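# Reseat a crooked glass plate level in its magazine slot

## Task

A glass plate sits skewed in the magazine with its two edges in different slots. Set it flat in the lower of those two slots, pushed fully in, with the coated face upward, and leave every other plate in its own slot. Touching any coating at all fails the task. A flat blade is available on its rest.

## Robot and tools

Robot: two six-joint arms, left_arm and right_arm, each with a parallel two-finger gripper. Base positions in the scene frame: left_arm at (-0.038, +0.411, 0) m, right_arm at (+0.058, -0.468, 0) m, both nearly unrotated. Scene frame: origin at table-top height midway between the arms, +x out over the table, +z up, left_arm on the +y side. Each arm reports its gripper pose, velocities and Hand target in its own base frame, and all offsets use that arm's base axes. Fixed cameras and the table use the scene frame. Printed poses can be a few centimetres off.

Gripper geometry: fingers point along the gripper's +z and close along its y. end_effector_position is the spot between the pads when closed; fingertips reach about 19 mm past it when closed and 6 mm when fully open. A block juts about 10 cm toward the gripper's +x and turns with it.

Row layout (shared by execute_actions and move): one flat list of 18 numbers covering both arms, always all 18 even if one arm stays put. First left_arm: dx, dy, dz, rx, ry, rz, gripper position, force_limit, speed; then the same nine for right_arm. The six pose numbers are an offset, not a pose, measured from that arm's Hand target as it stood when the action or move began, along that arm's base axes. Scale: 1.0 equals 0.6 m for dx, dy, dz and 180 degrees for the rotation; range -1 to 1. rx, ry, rz form a single rotation vector, turning about the Hand target position. Sending the same offset again moves further. Six zeros re-command the current Hand target. The controller limits commanded orientation to 32 degrees from the measured one per step.

Gripper numbers (absolute, -1 to 1): position +1 is fully open (85 mm), pads meet near -0.8, -1 closes until blocked. force_limit sets motor push (higher grips harder); speed sets closing rate, about 20 mm/s at -1, 85 at 0, 150 at +1. Both start at +1. To keep a gripper unchanged, resend its last three numbers; 0 is a real command. New force or speed only apply after a position change of at least 0.01.

execute_actions: actions is a list of actions; each action is a list of up to 15 rows, one per 1/30 s step; a short action repeats its last row to fill 15 steps. Every row in an action counts from the action's start pose. cameras picks images (names: cam_high, cam_low, cam_left_wrist, cam_right_wrist, or ["all"]); an empty actions list returns all images and the full state.

move: target is one 18-number row, or a list of up to 15 rows, all offsets from the same starting Hand targets (not chained). Straight-line paths, ending together, at least 0.5 s, cut off at 10 s. speed is top path speed in m/s (0.002 to 3.6, default 0.25; rotation up to twice that in rad/s), one value or one per target. blend, in metres, rounds corners in a list; 0 stops at each. stop_force (N, 3 to 120, both arms) ends an arm's path when its wrist sensor feels that much opposing push; the arm still presses somewhat afterward. Omit it when pulling away from a contact, and do not trust it while the gripper rotates or to catch light tips and slides. zero (only with stop_force) re-zeroes moving arms first, default true. blocking=false returns early while the move continues (not allowed with stop_force). Paths do not avoid obstacles or the other arm; avoid sweeping near an arm's own base.

wait: seconds 0 to 10; arms keep their last command. stop: brakes a running move (fingers continue). zoom_image: camera plus region [x0, y0, x1, y1] in pixels, at most 504 by 504, on that camera's latest image. zero_wrist_force: arm is left_arm or right_arm; subtracts the current reading from later ones. finished_scene: scene is the current scene number; irreversible, so only call it once the plate is level, fully seated, coated side up.

Reading results: Hand target is the last commanded pose after clipping; the gripper may rest short of it, and the next command asks again. object_status: 0 moving, 1 blocked opening, 2 blocked closing (a grip), 3 reached the asked position or pads met. position_measured is in counts: 3 fully open, ~78 is 60 mm, 130 is 40 mm, 180 is 20 mm, 230 closed. Wrist force and torque are in the gripper's own axes, shown as the push from the surface into the arm; a third line gives the peak since the last one. The move: line reports the ending (done, off_target, moving, held, fault) and limits (paced means clipped, held means steps withheld). Motor temperatures, MOTOR HOT and fault lines appear when relevant.

Cautions: never touch a coated face; handle the plate by its edges or use the blade from its rest, and return the blade to its rest. Keep neighbouring plates seated. Arms are stiff: aiming even slightly past a firm contact can trigger a fault, which halts the arm for 10 s (net force near 150 N, or wrist torque over 25.4 N m). Approach slowly, use stop_force for contacts, and avoid slams, drops, hard grips on supported parts, and contact between the arms. Nothing may fall or be left off the table. Long stretched holds overheat motors (brake stop at 85 °C).

Each tool is called after "Emit:" as a command line: name --argument value for each argument, lists and objects as JSON in quotes; but a table of rows of numbers goes row by row, as --pt "numbers of a row", without its own name.

## Session

Emit:
execute_actions --actions '[]'

Scene clock: 0.00 s.
left_arm: end_effector_position=(+0.1579, -0.1458, +0.3404) position_measured=3 object_status=3 end_effector_quat_wxyz=(-0.543, -0.033, +0.822, +0.169) | right_arm: end_effector_position=(+0.6074, +0.0904, +0.2087) position_measured=3 object_status=3 end_effector_quat_wxyz=(-0.338, -0.262, +0.880, -0.206)
Joint positions: left_arm=[-0.796 -1.584 1.75 -0.581 -2.067 -0.548] | right_arm=[3.619 -2.331 -0.848 -2.313 1.313 0.007]
Joint velocities: within noise
Joint torques (N m): no reading
Motor temperatures (°C): left_arm=[28 42 30 35 39 40] | right_arm=[34 34 38 44 50 45]
Wrist force (N): no reading
Wrist torque (N m): no reading
Wrist force, peak (N): no reading
Hand target: left_arm +0.1579, -0.1458, +0.3404; -0.543, -0.033, +0.822, +0.169 | right_arm +0.6074, +0.0904, +0.2087; -0.338, -0.262, +0.880, -0.206
Tool commands: left_gripper/position=+1.0 left_gripper/force_limit=+1.0 left_gripper/speed=+1.0 right_gripper/position=+1.0 right_gripper/force_limit=+1.0 right_gripper/speed=+1.0

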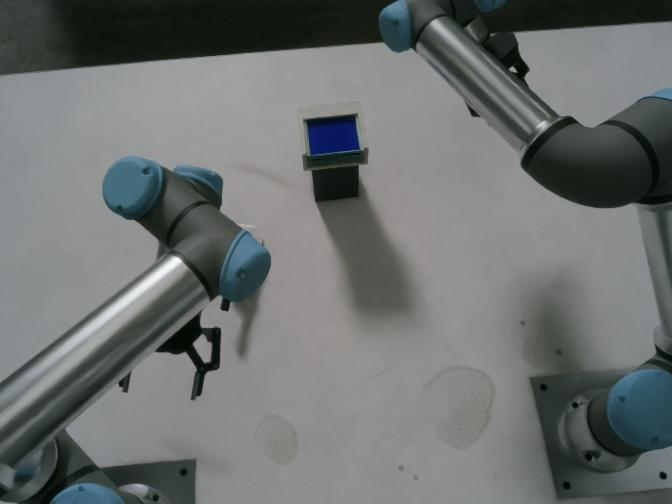

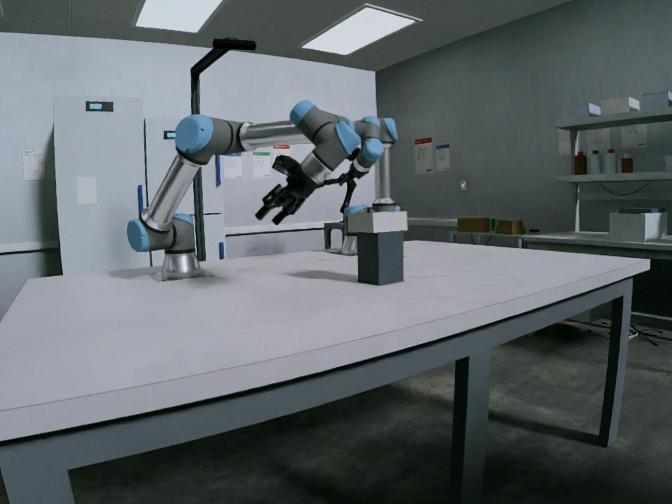

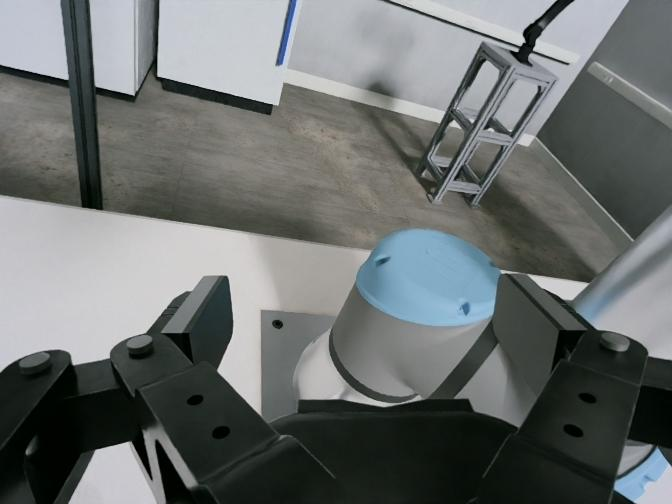

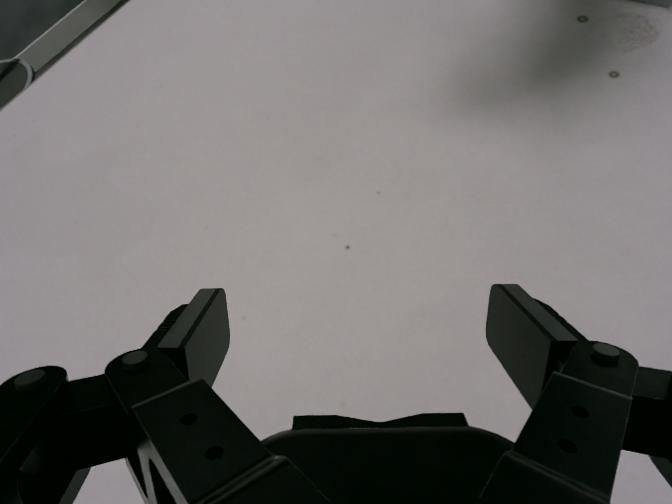

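Emit:
zoom_image --camera "cam_high" --region '[270, 80, 400, 220]'

Emit:
zoom_image --camera "cam_low" --region '[320, 180, 440, 300]'

Emit:
zoom_image --camera "cam_high" --region '[150, 180, 350, 330]'

Scaled by 3.600 from the camera's 672x504 image, which has a finer 960x720 frame.

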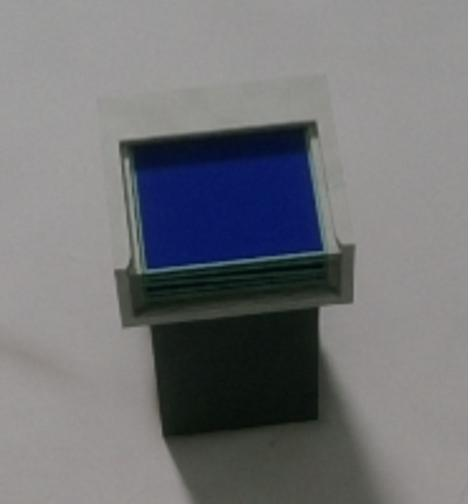

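Scaled by 4.200 from the camera's 672x504 image, which has a finer 960x720 frame.

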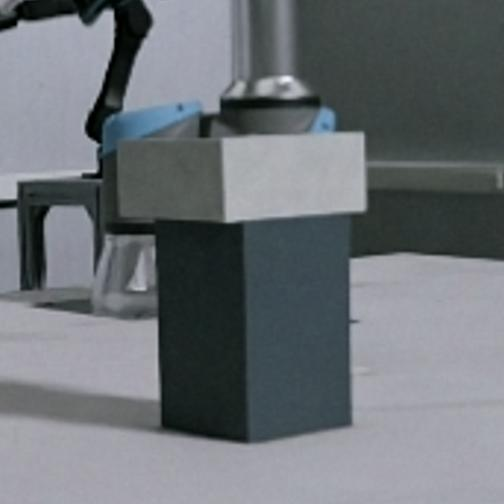

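Scaled by 2.520 from the camera's 672x504 image, which has a finer 960x720 frame.

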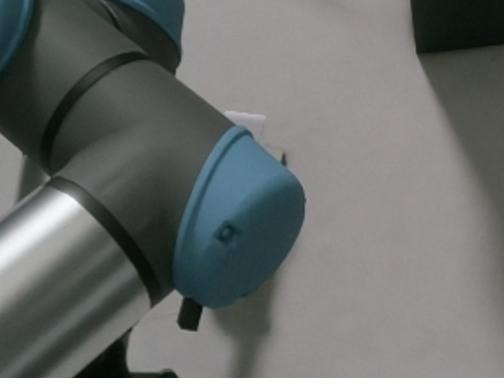

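Emit:
move --target '[0.383, -0.108, 0.25, -0.1145, -0.3675, -0.0224, 1, 1, 1, 0,0,0,0,0,0,1,1,1]' --speed 0.4 --cameras '["all"]'

Scene clock: 44.50 s.
left_arm: end_effector_position=(+0.3876, -0.2107, +0.4904) position_measured=3 object_status=3 end_effector_quat_wxyz=(+0.000, +0.001, +1.000, +0.000) | right_arm: end_effector_position=(+0.6074, +0.0904, +0.2087) position_measured=3 object_status=3 end_effector_quat_wxyz=(-0.338, -0.262, +0.880, -0.206)
Joint positions: left_arm=[-0.805 -1.657 1.233 -1.146 -1.571 -0.804] | right_arm=[3.619 -2.331 -0.848 -2.313 1.313 0.007]
Joint torques (N m): left_arm=[11.93 -9.91 -19.85 -2.92 0.39 0.86] | right_arm=[-1.17 50.89 23.58 0.67 -0.17 0.01]
Wrist force (N): left_arm=[3.0 1.8 1.8] | right_arm=[0.0 -0.4 0.2]
Wrist torque (N m): left_arm=[0.30 -0.19 -0.08] | right_arm=[-0.06 -0.01 0.00]
Wrist force, peak (N): left_arm=[3.1 2.0 1.8] | right_arm=[0.6 -0.3 -0.1]
Hand target: left_arm +0.3877, -0.2106, +0.4904; +0.000, +0.001, +1.000, +0.000 | right_arm +0.6074, +0.0904, +0.2087; -0.338, -0.262, +0.880, -0.206
Off the commanded pose: left_arm 0.000 m, 0 deg | right_arm 0.000 m, 0 deg.
move: done

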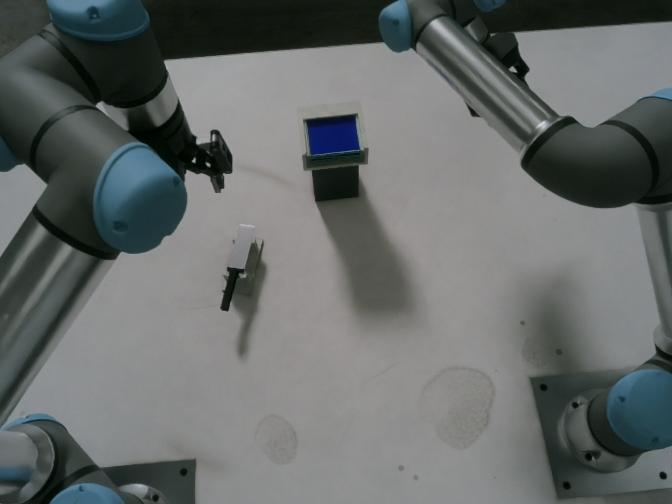

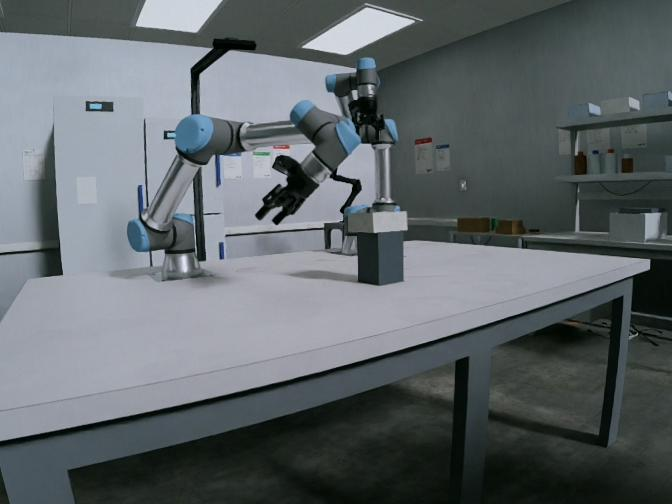

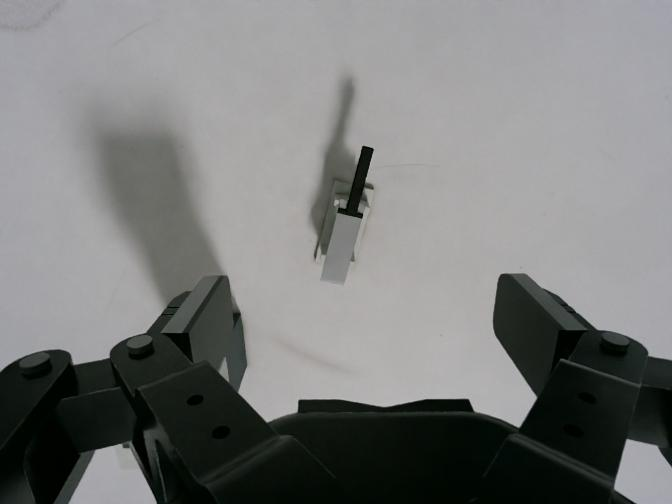

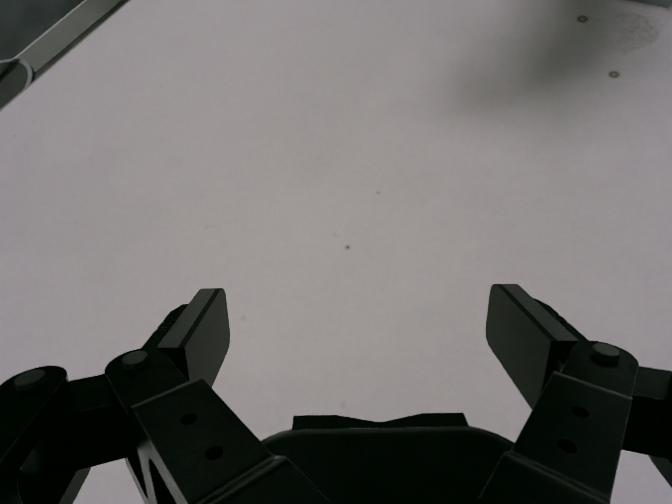

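Emit:
zoom_image --camera "cam_left_wrist" --region '[270, 120, 430, 300]'

Emit:
zoom_image --camera "cam_high" --region '[200, 200, 300, 330]'

Emit:
zoom_image --camera "cam_high" --region '[290, 95, 380, 170]'

Scaled by 2.800 from the camera's 672x504 image, which has a finer 960x720 frame.

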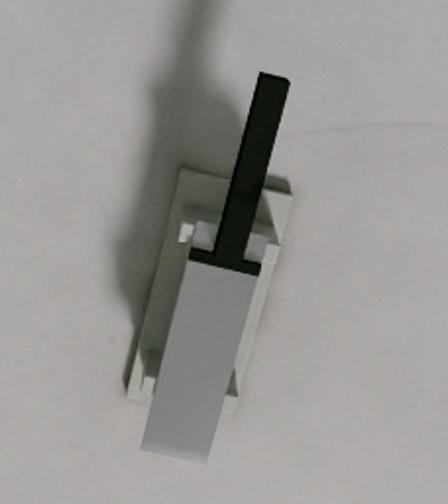

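Scaled by 3.877 from the camera's 672x504 image, which has a finer 960x720 frame.

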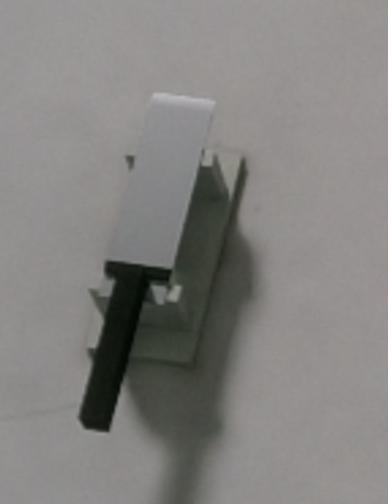

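Scaled by 5.600 from the camera's 672x504 image, which has a finer 960x720 frame.

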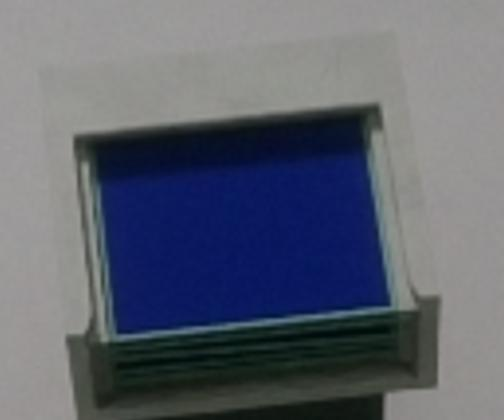

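Emit:
move --target '[0, 0, 0, 0, 0, 0.94, 1, 1, 1, -0.558,0.297,0.152,-0.260,-0.086,0.939,1,1,1]' --speed 0.5 --cameras '["all"]'

Scene clock: 100.47 s.
left_arm: end_effector_position=(+0.3877, -0.2106, +0.4904) position_measured=3 object_status=3 end_effector_quat_wxyz=(+0.000, +0.996, -0.095, +0.000) | right_arm: end_effector_position=(+0.2734, +0.2694, +0.3000) position_measured=3 object_status=3 end_effector_quat_wxyz=(-0.194, +0.747, +0.247, +0.586)
Joint positions: left_arm=[-0.804 -1.657 1.232 -1.146 -1.571 -3.757] | right_arm=[5.407 -0.189 -2.585 -2.159 0.247 -1.342]
Joint torques (N m): left_arm=[-14.01 -29.23 -18.71 -5.4 -1.21 -2.12] | right_arm=[-12.26 -13.1 13.27 1.44 -2.86 1.14]
Wrist force (N): left_arm=[3.0 2.0 1.7] | right_arm=[0.4 1.3 1.1]
Wrist torque (N m): left_arm=[0.31 -0.19 -0.06] | right_arm=[0.41 -0.06 0.07]
Wrist force, peak (N): left_arm=[3.3 2.1 1.7] | right_arm=[-0.9 -2.0 0.0]
Hand target: left_arm +0.3877, -0.2106, +0.4904; +0.000, +0.996, -0.095, +0.000 | right_arm +0.2726, +0.2686, +0.2999; -0.194, +0.746, +0.246, +0.588
Off the commanded pose: left_arm 0.000 m, 0 deg | right_arm 0.001 m, 0 deg.
move: done

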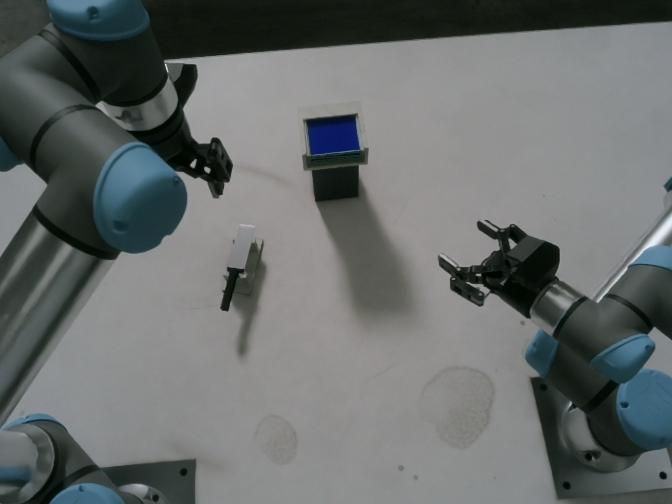

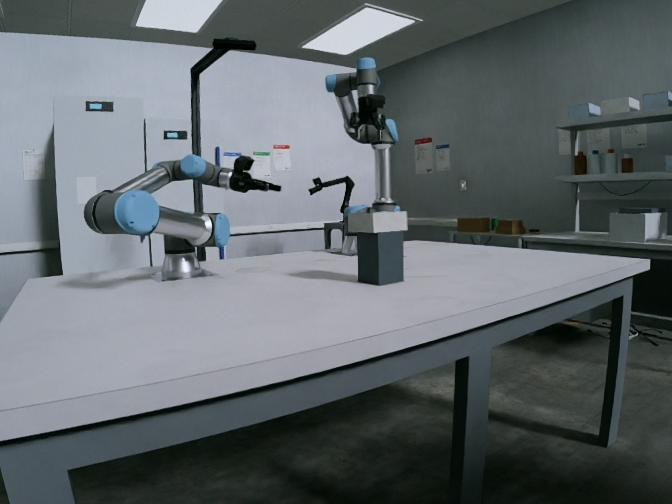

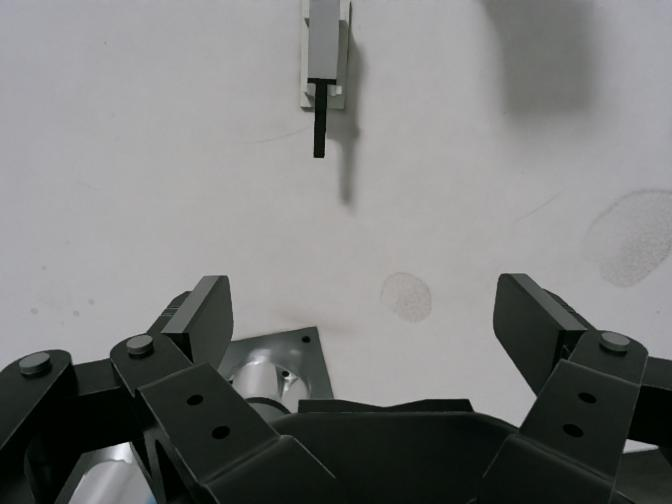

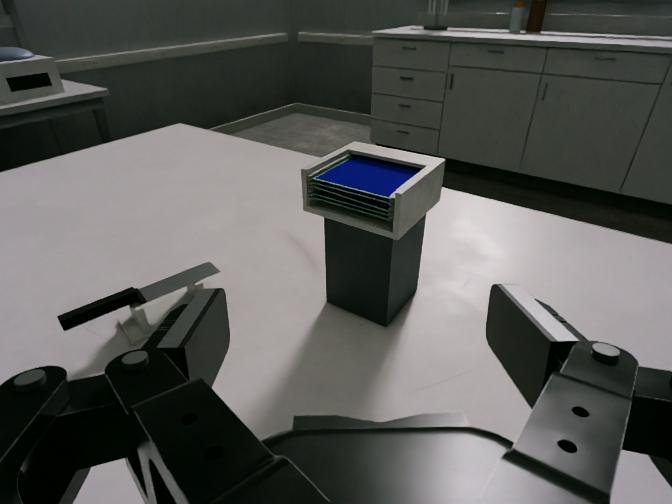

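Emit:
zoom_image --camera "cam_right_wrist" --region '[295, 135, 455, 245]'

Emit:
zoom_image --camera "cam_right_wrist" --region '[40, 240, 240, 360]'

Scaled by 3.150 from the camera's 672x504 image, which has a finer 960x720 frame.

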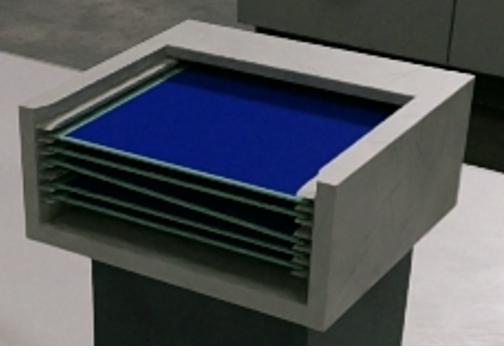

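Scaled by 2.520 from the camera's 672x504 image, which has a finer 960x720 frame.

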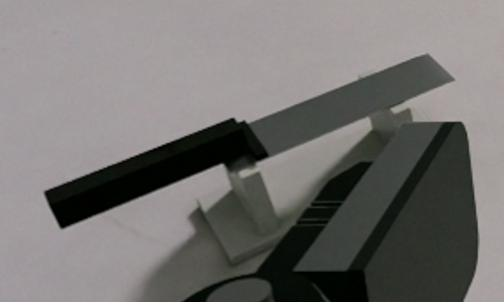

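Emit:
move --target '[0, 0, 0, 0, 0, 0, 1, 1, 1, 0.1564,0.1158,-0.0464,0,0,0,1,1,1]' --speed 0.3 --cameras '["cam_right_wrist"]'

Emit:
zoom_image --camera "cam_right_wrist" --region '[236, 60, 496, 260]'

Scene clock: 115.73 s.
left_arm: end_effector_position=(+0.3877, -0.2106, +0.4904) position_measured=3 object_status=3 end_effector_quat_wxyz=(+0.000, +0.996, -0.095, +0.000) | right_arm: end_effector_position=(+0.3664, +0.3380, +0.2721) position_measured=3 object_status=3 end_effector_quat_wxyz=(-0.194, +0.746, +0.246, +0.588)
Joint positions: left_arm=[-0.804 -1.657 1.232 -1.146 -1.571 -3.757] | right_arm=[4.553 -1.581 -2.662 0.777 0.823 -2.916]
Joint torques (N m): left_arm=[-14.38 -30.33 -18.57 -5.37 -1.3 -1.94] | right_arm=[2.46 4.39 25.16 3.93 1.39 1.39]
Wrist force (N): left_arm=[3.3 1.8 1.7] | right_arm=[0.3 0.7 0.0]
Wrist torque (N m): left_arm=[0.28 -0.23 -0.06] | right_arm=[0.24 -0.12 -0.09]
Wrist force, peak (N): left_arm=[3.3 2.2 1.7] | right_arm=[3.0 -1.0 2.6]
Hand target: left_arm +0.3877, -0.2106, +0.4904; +0.000, +0.996, -0.095, +0.000 | right_arm +0.3664, +0.3381, +0.2720; -0.194, +0.746, +0.246, +0.588
Off the commanded pose: left_arm 0.000 m, 0 deg | right_arm 0.000 m, 0 deg.
move: done; limits=paced
Images, in order (width x height): cam_right_wrist 672x504.

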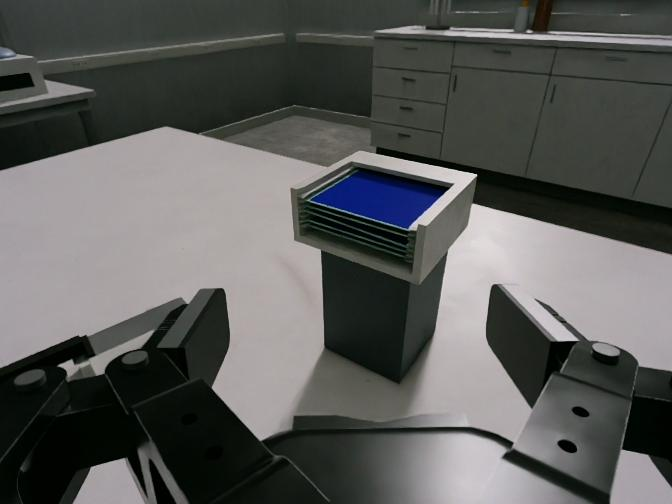

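Scaled by 1.938 from the camera's 672x504 image, which has a finer 960x720 frame.

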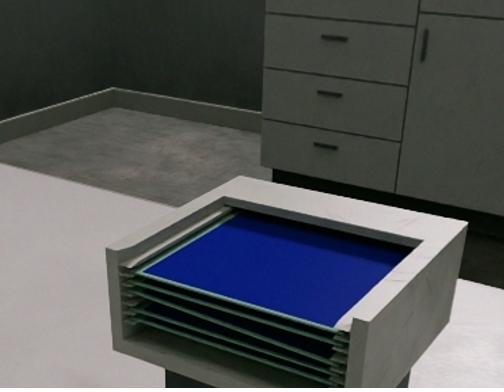

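Emit:
zoom_image --camera "cam_right_wrist" --region '[284, 176, 434, 286]'

Emit:
zoom_image --camera "cam_left_wrist" --region '[280, 0, 380, 170]'

Scaled by 3.360 from the camera's 672x504 image, which has a finer 960x720 frame.

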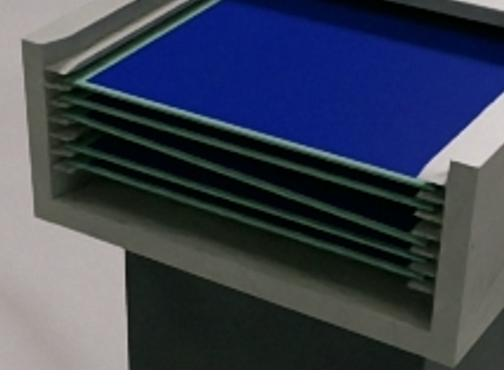

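This scene's latest camera images include none from cam_left_wrist. They are from: cam_right_wrist. cam_left_wrist's image comes with the result of a call that names it in "cameras".

Emit:
move --target '[0.007, 0.049, -0.40, 0, 0, 0, 1, 1, 1, 0.1198,0.1575,-0.1325,0.0362,-0.0953,-0.1738,1,1,1]' --speed 0.3 --cameras '["all"]'

Emit:
zoom_image --camera "cam_right_wrist" --region '[180, 130, 520, 330]'

Scene clock: 196.40 s.
left_arm: end_effector_position=(+0.3919, -0.1812, +0.2504) position_measured=3 object_status=3 end_effector_quat_wxyz=(+0.000, +0.996, -0.095, +0.000) | right_arm: end_effector_position=(+0.4383, +0.4326, +0.1925) position_measured=3 object_status=3 end_effector_quat_wxyz=(-0.032, +0.677, +0.029, +0.734)
Joint positions: left_arm=[-0.747 -1.746 1.935 -1.759 -1.571 -3.699] | right_arm=[4.594 -2.421 -1.908 1.565 0.22 -3.51]
Joint torques (N m): left_arm=[-14.49 -26.79 -21.81 -5.39 0.37 -2.01] | right_arm=[9.9 46.45 -3.76 0.03 -1.27 0]
Wrist force (N): left_arm=[3.0 2.0 1.4] | right_arm=[-0.2 2.3 0.9]
Wrist torque (N m): left_arm=[0.33 -0.22 -0.07] | right_arm=[0.54 -0.08 -0.20]
Wrist force, peak (N): left_arm=[3.0 1.7 4.0] | right_arm=[-0.4 2.4 0.9]
Hand target: left_arm +0.3919, -0.1812, +0.2504; +0.000, +0.996, -0.095, +0.000 | right_arm +0.4383, +0.4326, +0.1925; -0.032, +0.678, +0.029, +0.734
Off the commanded pose: left_arm 0.000 m, 0 deg | right_arm 0.000 m, 0 deg.
move: done

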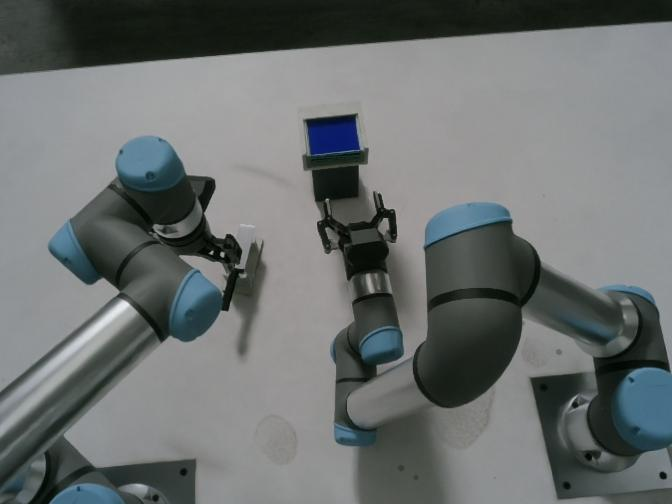

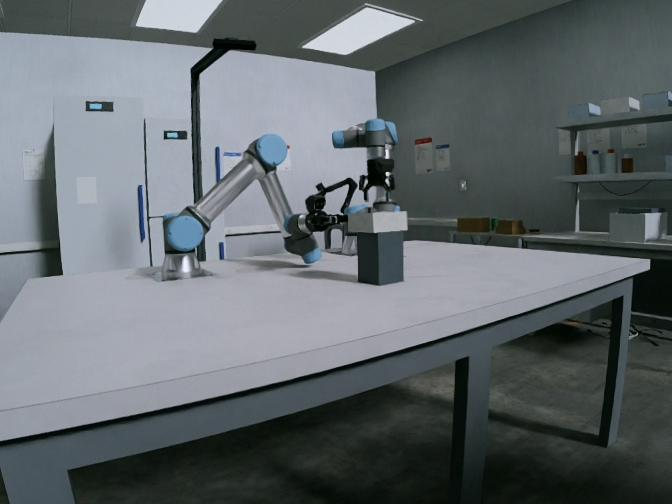

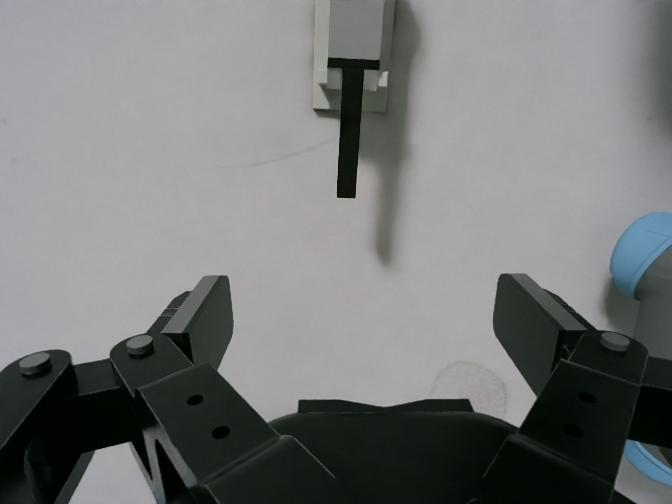

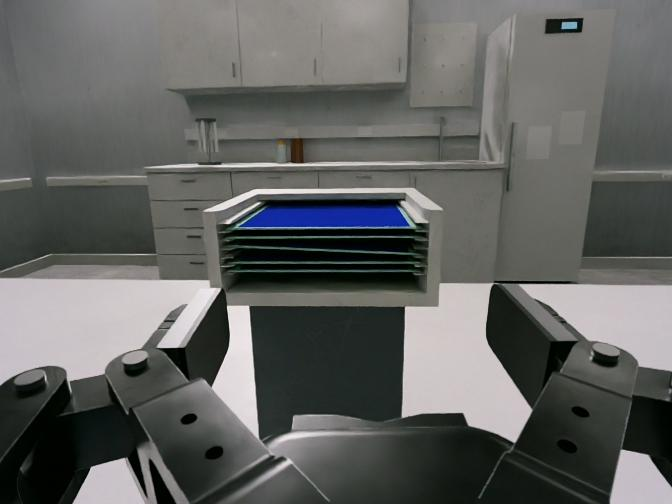

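Scaled by 1.482 from the camera's 672x504 image, which has a finer 960x720 frame.

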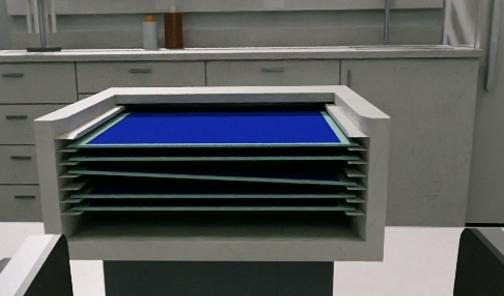

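Emit:
zoom_image --camera "cam_right_wrist" --region '[200, 215, 330, 310]'

Emit:
zoom_image --camera "cam_right_wrist" --region '[320, 215, 450, 310]'

Emit:
zoom_image --camera "cam_left_wrist" --region '[300, 0, 420, 210]'

Scaled by 3.877 from the camera's 672x504 image, which has a finer 960x720 frame.

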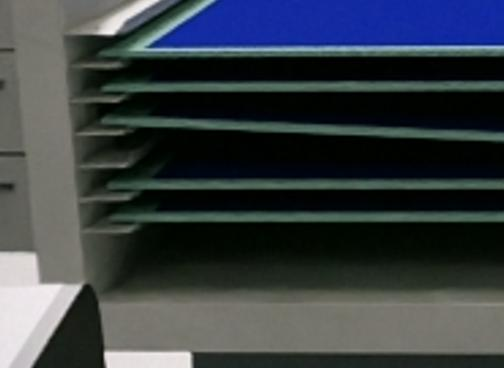

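Scaled by 3.877 from the camera's 672x504 image, which has a finer 960x720 frame.

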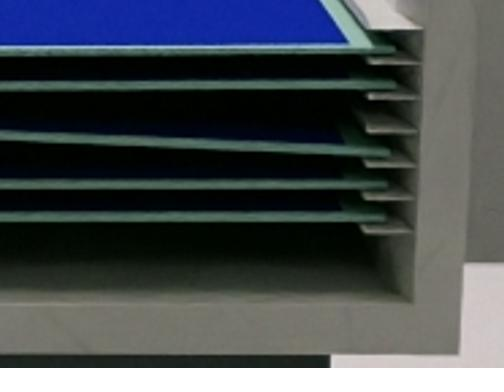

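Scaled by 2.400 from the camera's 672x504 image, which has a finer 960x720 frame.

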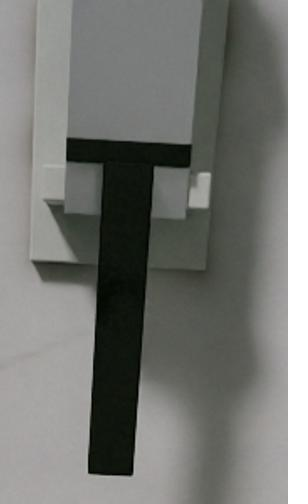

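Emit:
move --target '[0.0685, -0.0172, -0.20, 0, 0, -0.015, 1, 1, 1, 0.0062,-0.2243,-0.0042,0.0693,-0.0640,0.4697,1,1,1]' --speed 0.3 --cameras '["all"]'

Emit:
zoom_image --camera "cam_left_wrist" --region '[210, 60, 510, 360]'

Scene clock: 288.73 s.
left_arm: end_effector_position=(+0.4035, -0.1841, +0.2165) position_measured=3 object_status=3 end_effector_quat_wxyz=(+0.000, +0.995, -0.101, +0.000) end_effector_velocity=(-0.001, +0.001, +0.002) end_effector_angular_velocity=(+0.002, +0.003, +0.000) | right_arm: end_effector_position=(+0.4387, +0.4042, +0.1925) position_measured=3 object_status=3 end_effector_quat_wxyz=(-0.157, +0.649, +0.115, +0.735)
Joint positions: left_arm=[-0.733 -1.695 1.982 -1.857 -1.571 -3.672] | right_arm=[4.5 -2.397 -2.177 1.661 0.611 -3.295]
Joint velocities: left_arm=[0.001 -0.003 -0.002 0.009 -0.001 0.001] | right_arm=[within noise]
Joint torques (N m): left_arm=[2.33 -28.16 -33.32 -0.13 -0.37 -1.59] | right_arm=[-0.82 34.14 3.82 0.59 0.99 0.17]
Wrist force (N): left_arm=[2.9 2.4 1.3] | right_arm=[-0.1 2.3 0.6]
Wrist torque (N m): left_arm=[0.37 -0.17 -0.10] | right_arm=[0.55 -0.07 0.05]
Wrist force, peak (N): left_arm=[3.2 2.3 2.0] | right_arm=[2.4 9.3 1.0]
Hand target: left_arm +0.4034, -0.1841, +0.2167; +0.000, +0.995, -0.101, +0.000 (not the last commanded pose) | right_arm +0.4387, +0.4042, +0.1925; -0.157, +0.649, +0.115, +0.735 (not the last commanded pose)
Tool commands: left_gripper/position=+1.0 left_gripper/force_limit=+1.0 left_gripper/speed=+1.0 right_gripper/position=+1.0 right_gripper/force_limit=+1.0 right_gripper/speed=+1.0
Off the commanded pose: left_arm 0.091 m, 2 deg | right_arm 0.106 m, 68 deg.
FORCE FAULT: contact force on the right arm reached its limit, and that arm stopped. The contact can be on any part of that arm, not only on its tool. That arm's remaining commands of this call were not run. That arm is still stopped at the end of this call. That arm stays stopped for about 10 more seconds. Until then a move that you send moves the other arm only, and its call returns only when the move has ended. Once the stop has ended, the next robot result says so. If the stop ends while you think or write, that arm runs what you send next, counted from a new Hand target: where the arm stands when the stop ends. While its stop runs, that arm takes no new command, but its gripper still runs the gripper command that each later call begins with. Until it ends, the stop uses up actions while you think or wait. An arm that is not stopped still takes commands.
move: fault (right_arm), off_target (left_arm; braked at the fault stop of right_arm)

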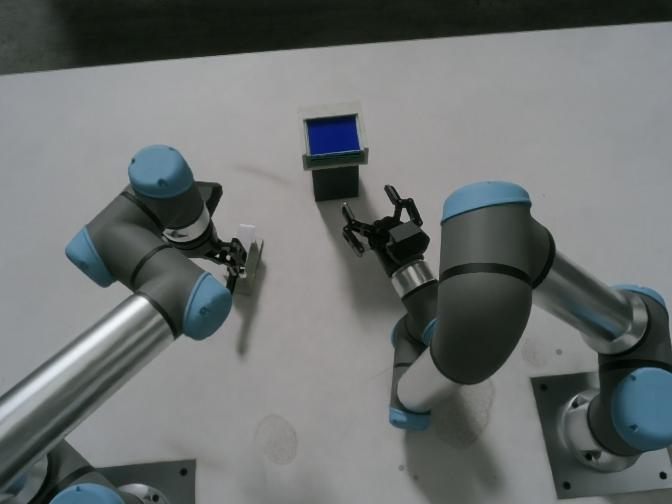

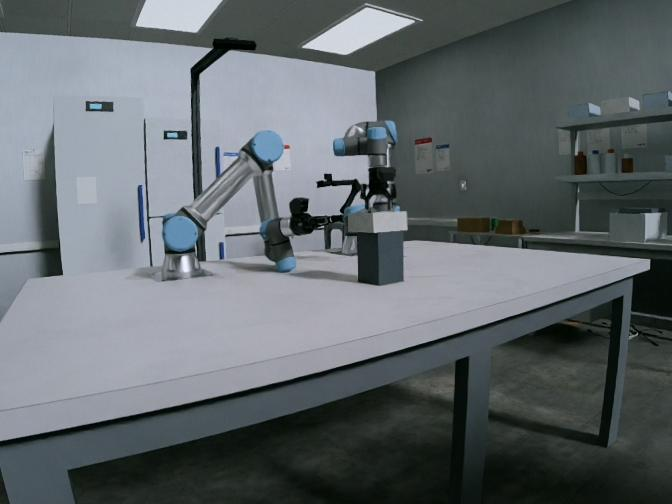

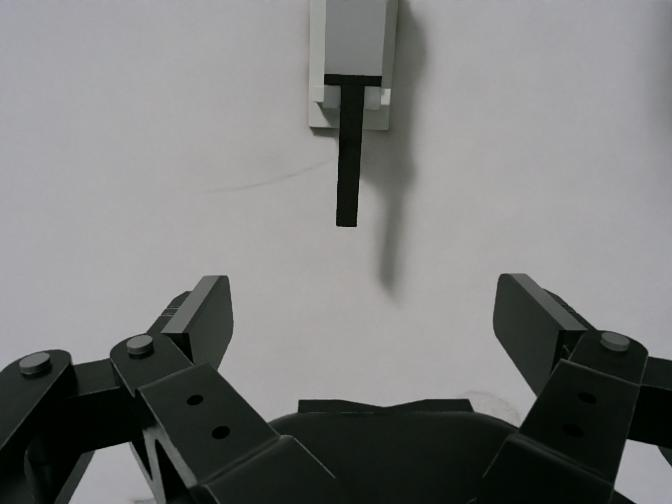

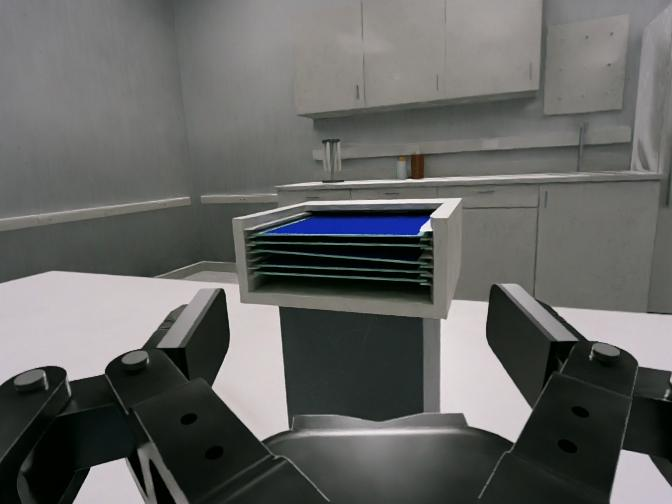

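Scaled by 1.680 from the camera's 672x504 image, which has a finer 960x720 frame.

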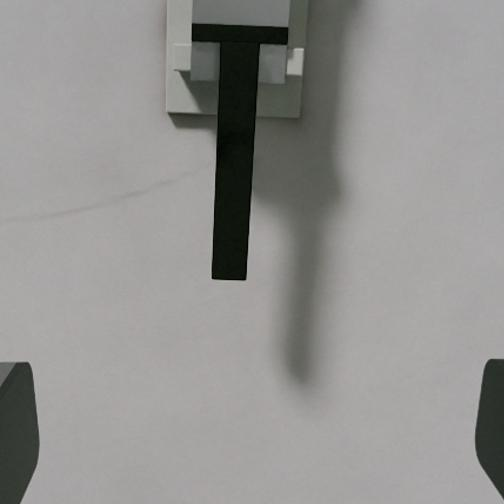

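Emit:
move --target '[0.0415, -0.0093, -0.1612, 0, 0, -0.01, 1, 1, 1, 0,0,0,0,0,0,1,1,1]' --speed 0.2 --cameras '["cam_left_wrist"]'

Emit:
zoom_image --camera "cam_left_wrist" --region '[200, 60, 540, 400]'

Scene clock: 390.13 s.
left_arm: end_effector_position=(+0.4283, -0.1896, +0.1200) position_measured=3 object_status=3 end_effector_quat_wxyz=(+0.000, +0.993, -0.117, +0.000) | right_arm: end_effector_position=(+0.4387, +0.4042, +0.1925) position_measured=3 object_status=3 end_effector_quat_wxyz=(-0.157, +0.649, +0.115, +0.735)
Joint positions: left_arm=[-0.705 -1.528 2.093 -2.136 -1.571 -3.613] | right_arm=[4.5 -2.397 -2.177 1.661 0.611 -3.295]
Joint torques (N m): left_arm=[-13.86 -14.22 -23.6 -4.66 -1.45 -1.72] | right_arm=[-1.06 34.17 3.2 0.87 0.19 0.06]
Wrist force (N): left_arm=[3.4 2.2 1.3] | right_arm=[0.1 1.8 0.7]
Wrist torque (N m): left_arm=[0.33 -0.26 0.00] | right_arm=[0.47 -0.12 0.05]
Wrist force, peak (N): left_arm=[3.9 2.1 3.7] | right_arm=[0.0 2.4 0.7]
Hand target: left_arm +0.4283, -0.1897, +0.1199; +0.000, +0.993, -0.117, +0.000 | right_arm +0.4387, +0.4042, +0.1925; -0.157, +0.649, +0.115, +0.735
Off the commanded pose: left_arm 0.000 m, 0 deg | right_arm 0.000 m, 0 deg.
FORCE FAULT, CONTINUED: the right arm's stop, for the force fault that an earlier result reported, is over. The rest of the stop counts as 19 of the actions that you can send in this scene. The stop ended before this call began, so that arm ran this call's commands, counted from a new Hand target: where the arm stood when the stop ended.
move: done
Images, in order (width x height): cam_left_wrist 672x504.

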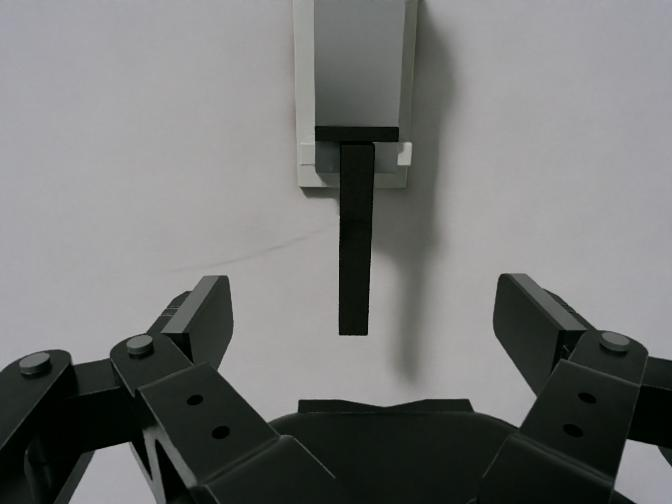

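Scaled by 1.482 from the camera's 672x504 image, which has a finer 960x720 frame.

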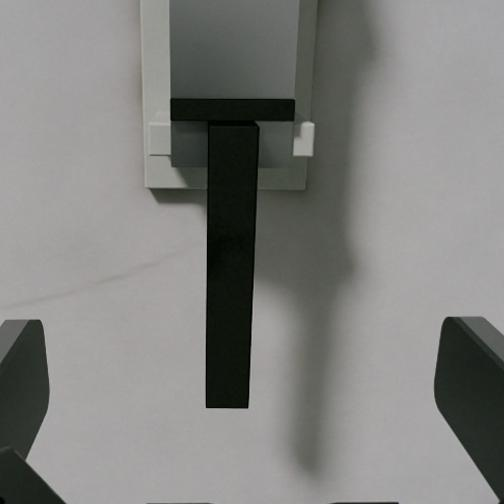

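Emit:
move --pt "0 0 -0.1133 0 0 0 1 1 1 0 0 0.0667 0 0 0 1 1 1" --pt "0 0 -0.1133 0 0 0 -1 -0.3 -1 -0.0445 -0.1353 0.0358 -0.0186 0.0080 0.1259 1 1 1" --speed '[0.12, 0.2]' --cameras '["all"]'

Scene clock: 409.07 s.
left_arm: end_effector_position=(+0.4283, -0.1897, +0.0520) position_measured=196 object_status=0 end_effector_quat_wxyz=(+0.000, +0.993, -0.117, +0.000) | right_arm: end_effector_position=(+0.4120, +0.3230, +0.2140) position_measured=3 object_status=3 end_effector_quat_wxyz=(-0.281, +0.627, +0.260, +0.678)
Joint positions: left_arm=[-0.705 -1.41 2.18 -2.341 -1.571 -3.613] | right_arm=[4.207 -2.278 -2.517 1.733 1.293 -3.164]
Joint torques (N m): left_arm=[9.73 -17.01 -28.63 -3.13 1.19 1.07] | right_arm=[-11.75 35.24 -6.66 2.64 1.53 -2.77]
Wrist force (N): left_arm=[3.1 2.0 0.1] | right_arm=[0.2 1.5 0.4]
Wrist torque (N m): left_arm=[0.29 -0.23 0.03] | right_arm=[0.39 -0.12 -0.08]
Wrist force, peak (N): left_arm=[3.0 2.3 2.9] | right_arm=[-0.4 2.3 0.5]
Hand target: left_arm +0.4283, -0.1897, +0.0520; +0.000, +0.993, -0.117, +0.000 | right_arm +0.4120, +0.3230, +0.2140; -0.281, +0.627, +0.260, +0.678
Off the commanded pose: left_arm 0.000 m, 0 deg | right_arm 0.000 m, 0 deg.
move: done

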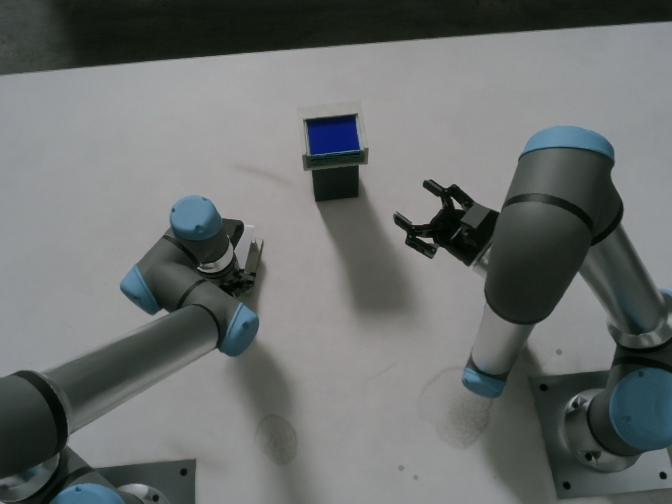

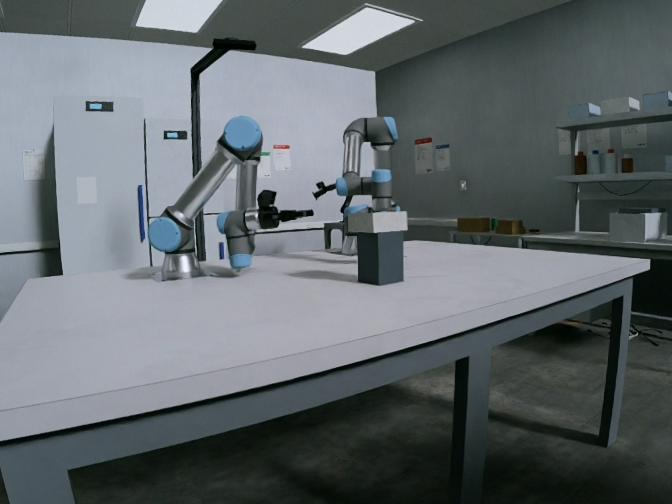

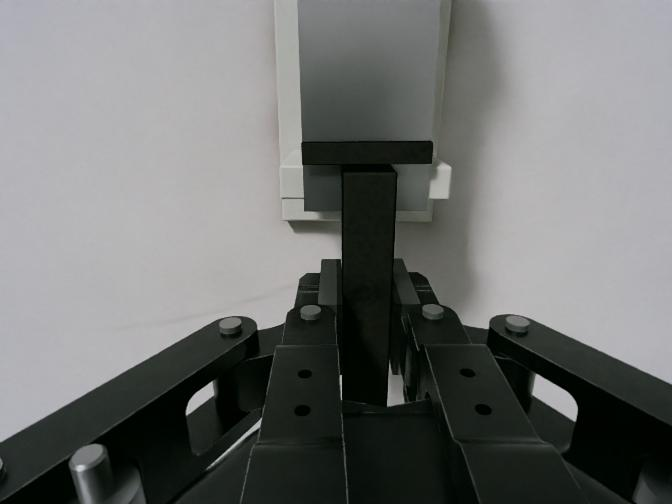

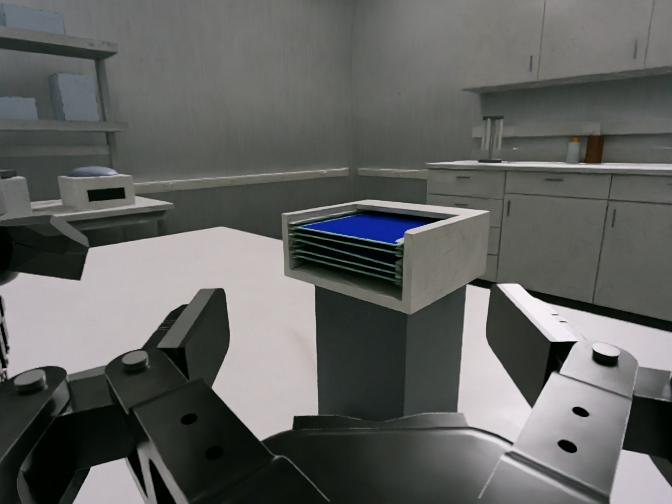

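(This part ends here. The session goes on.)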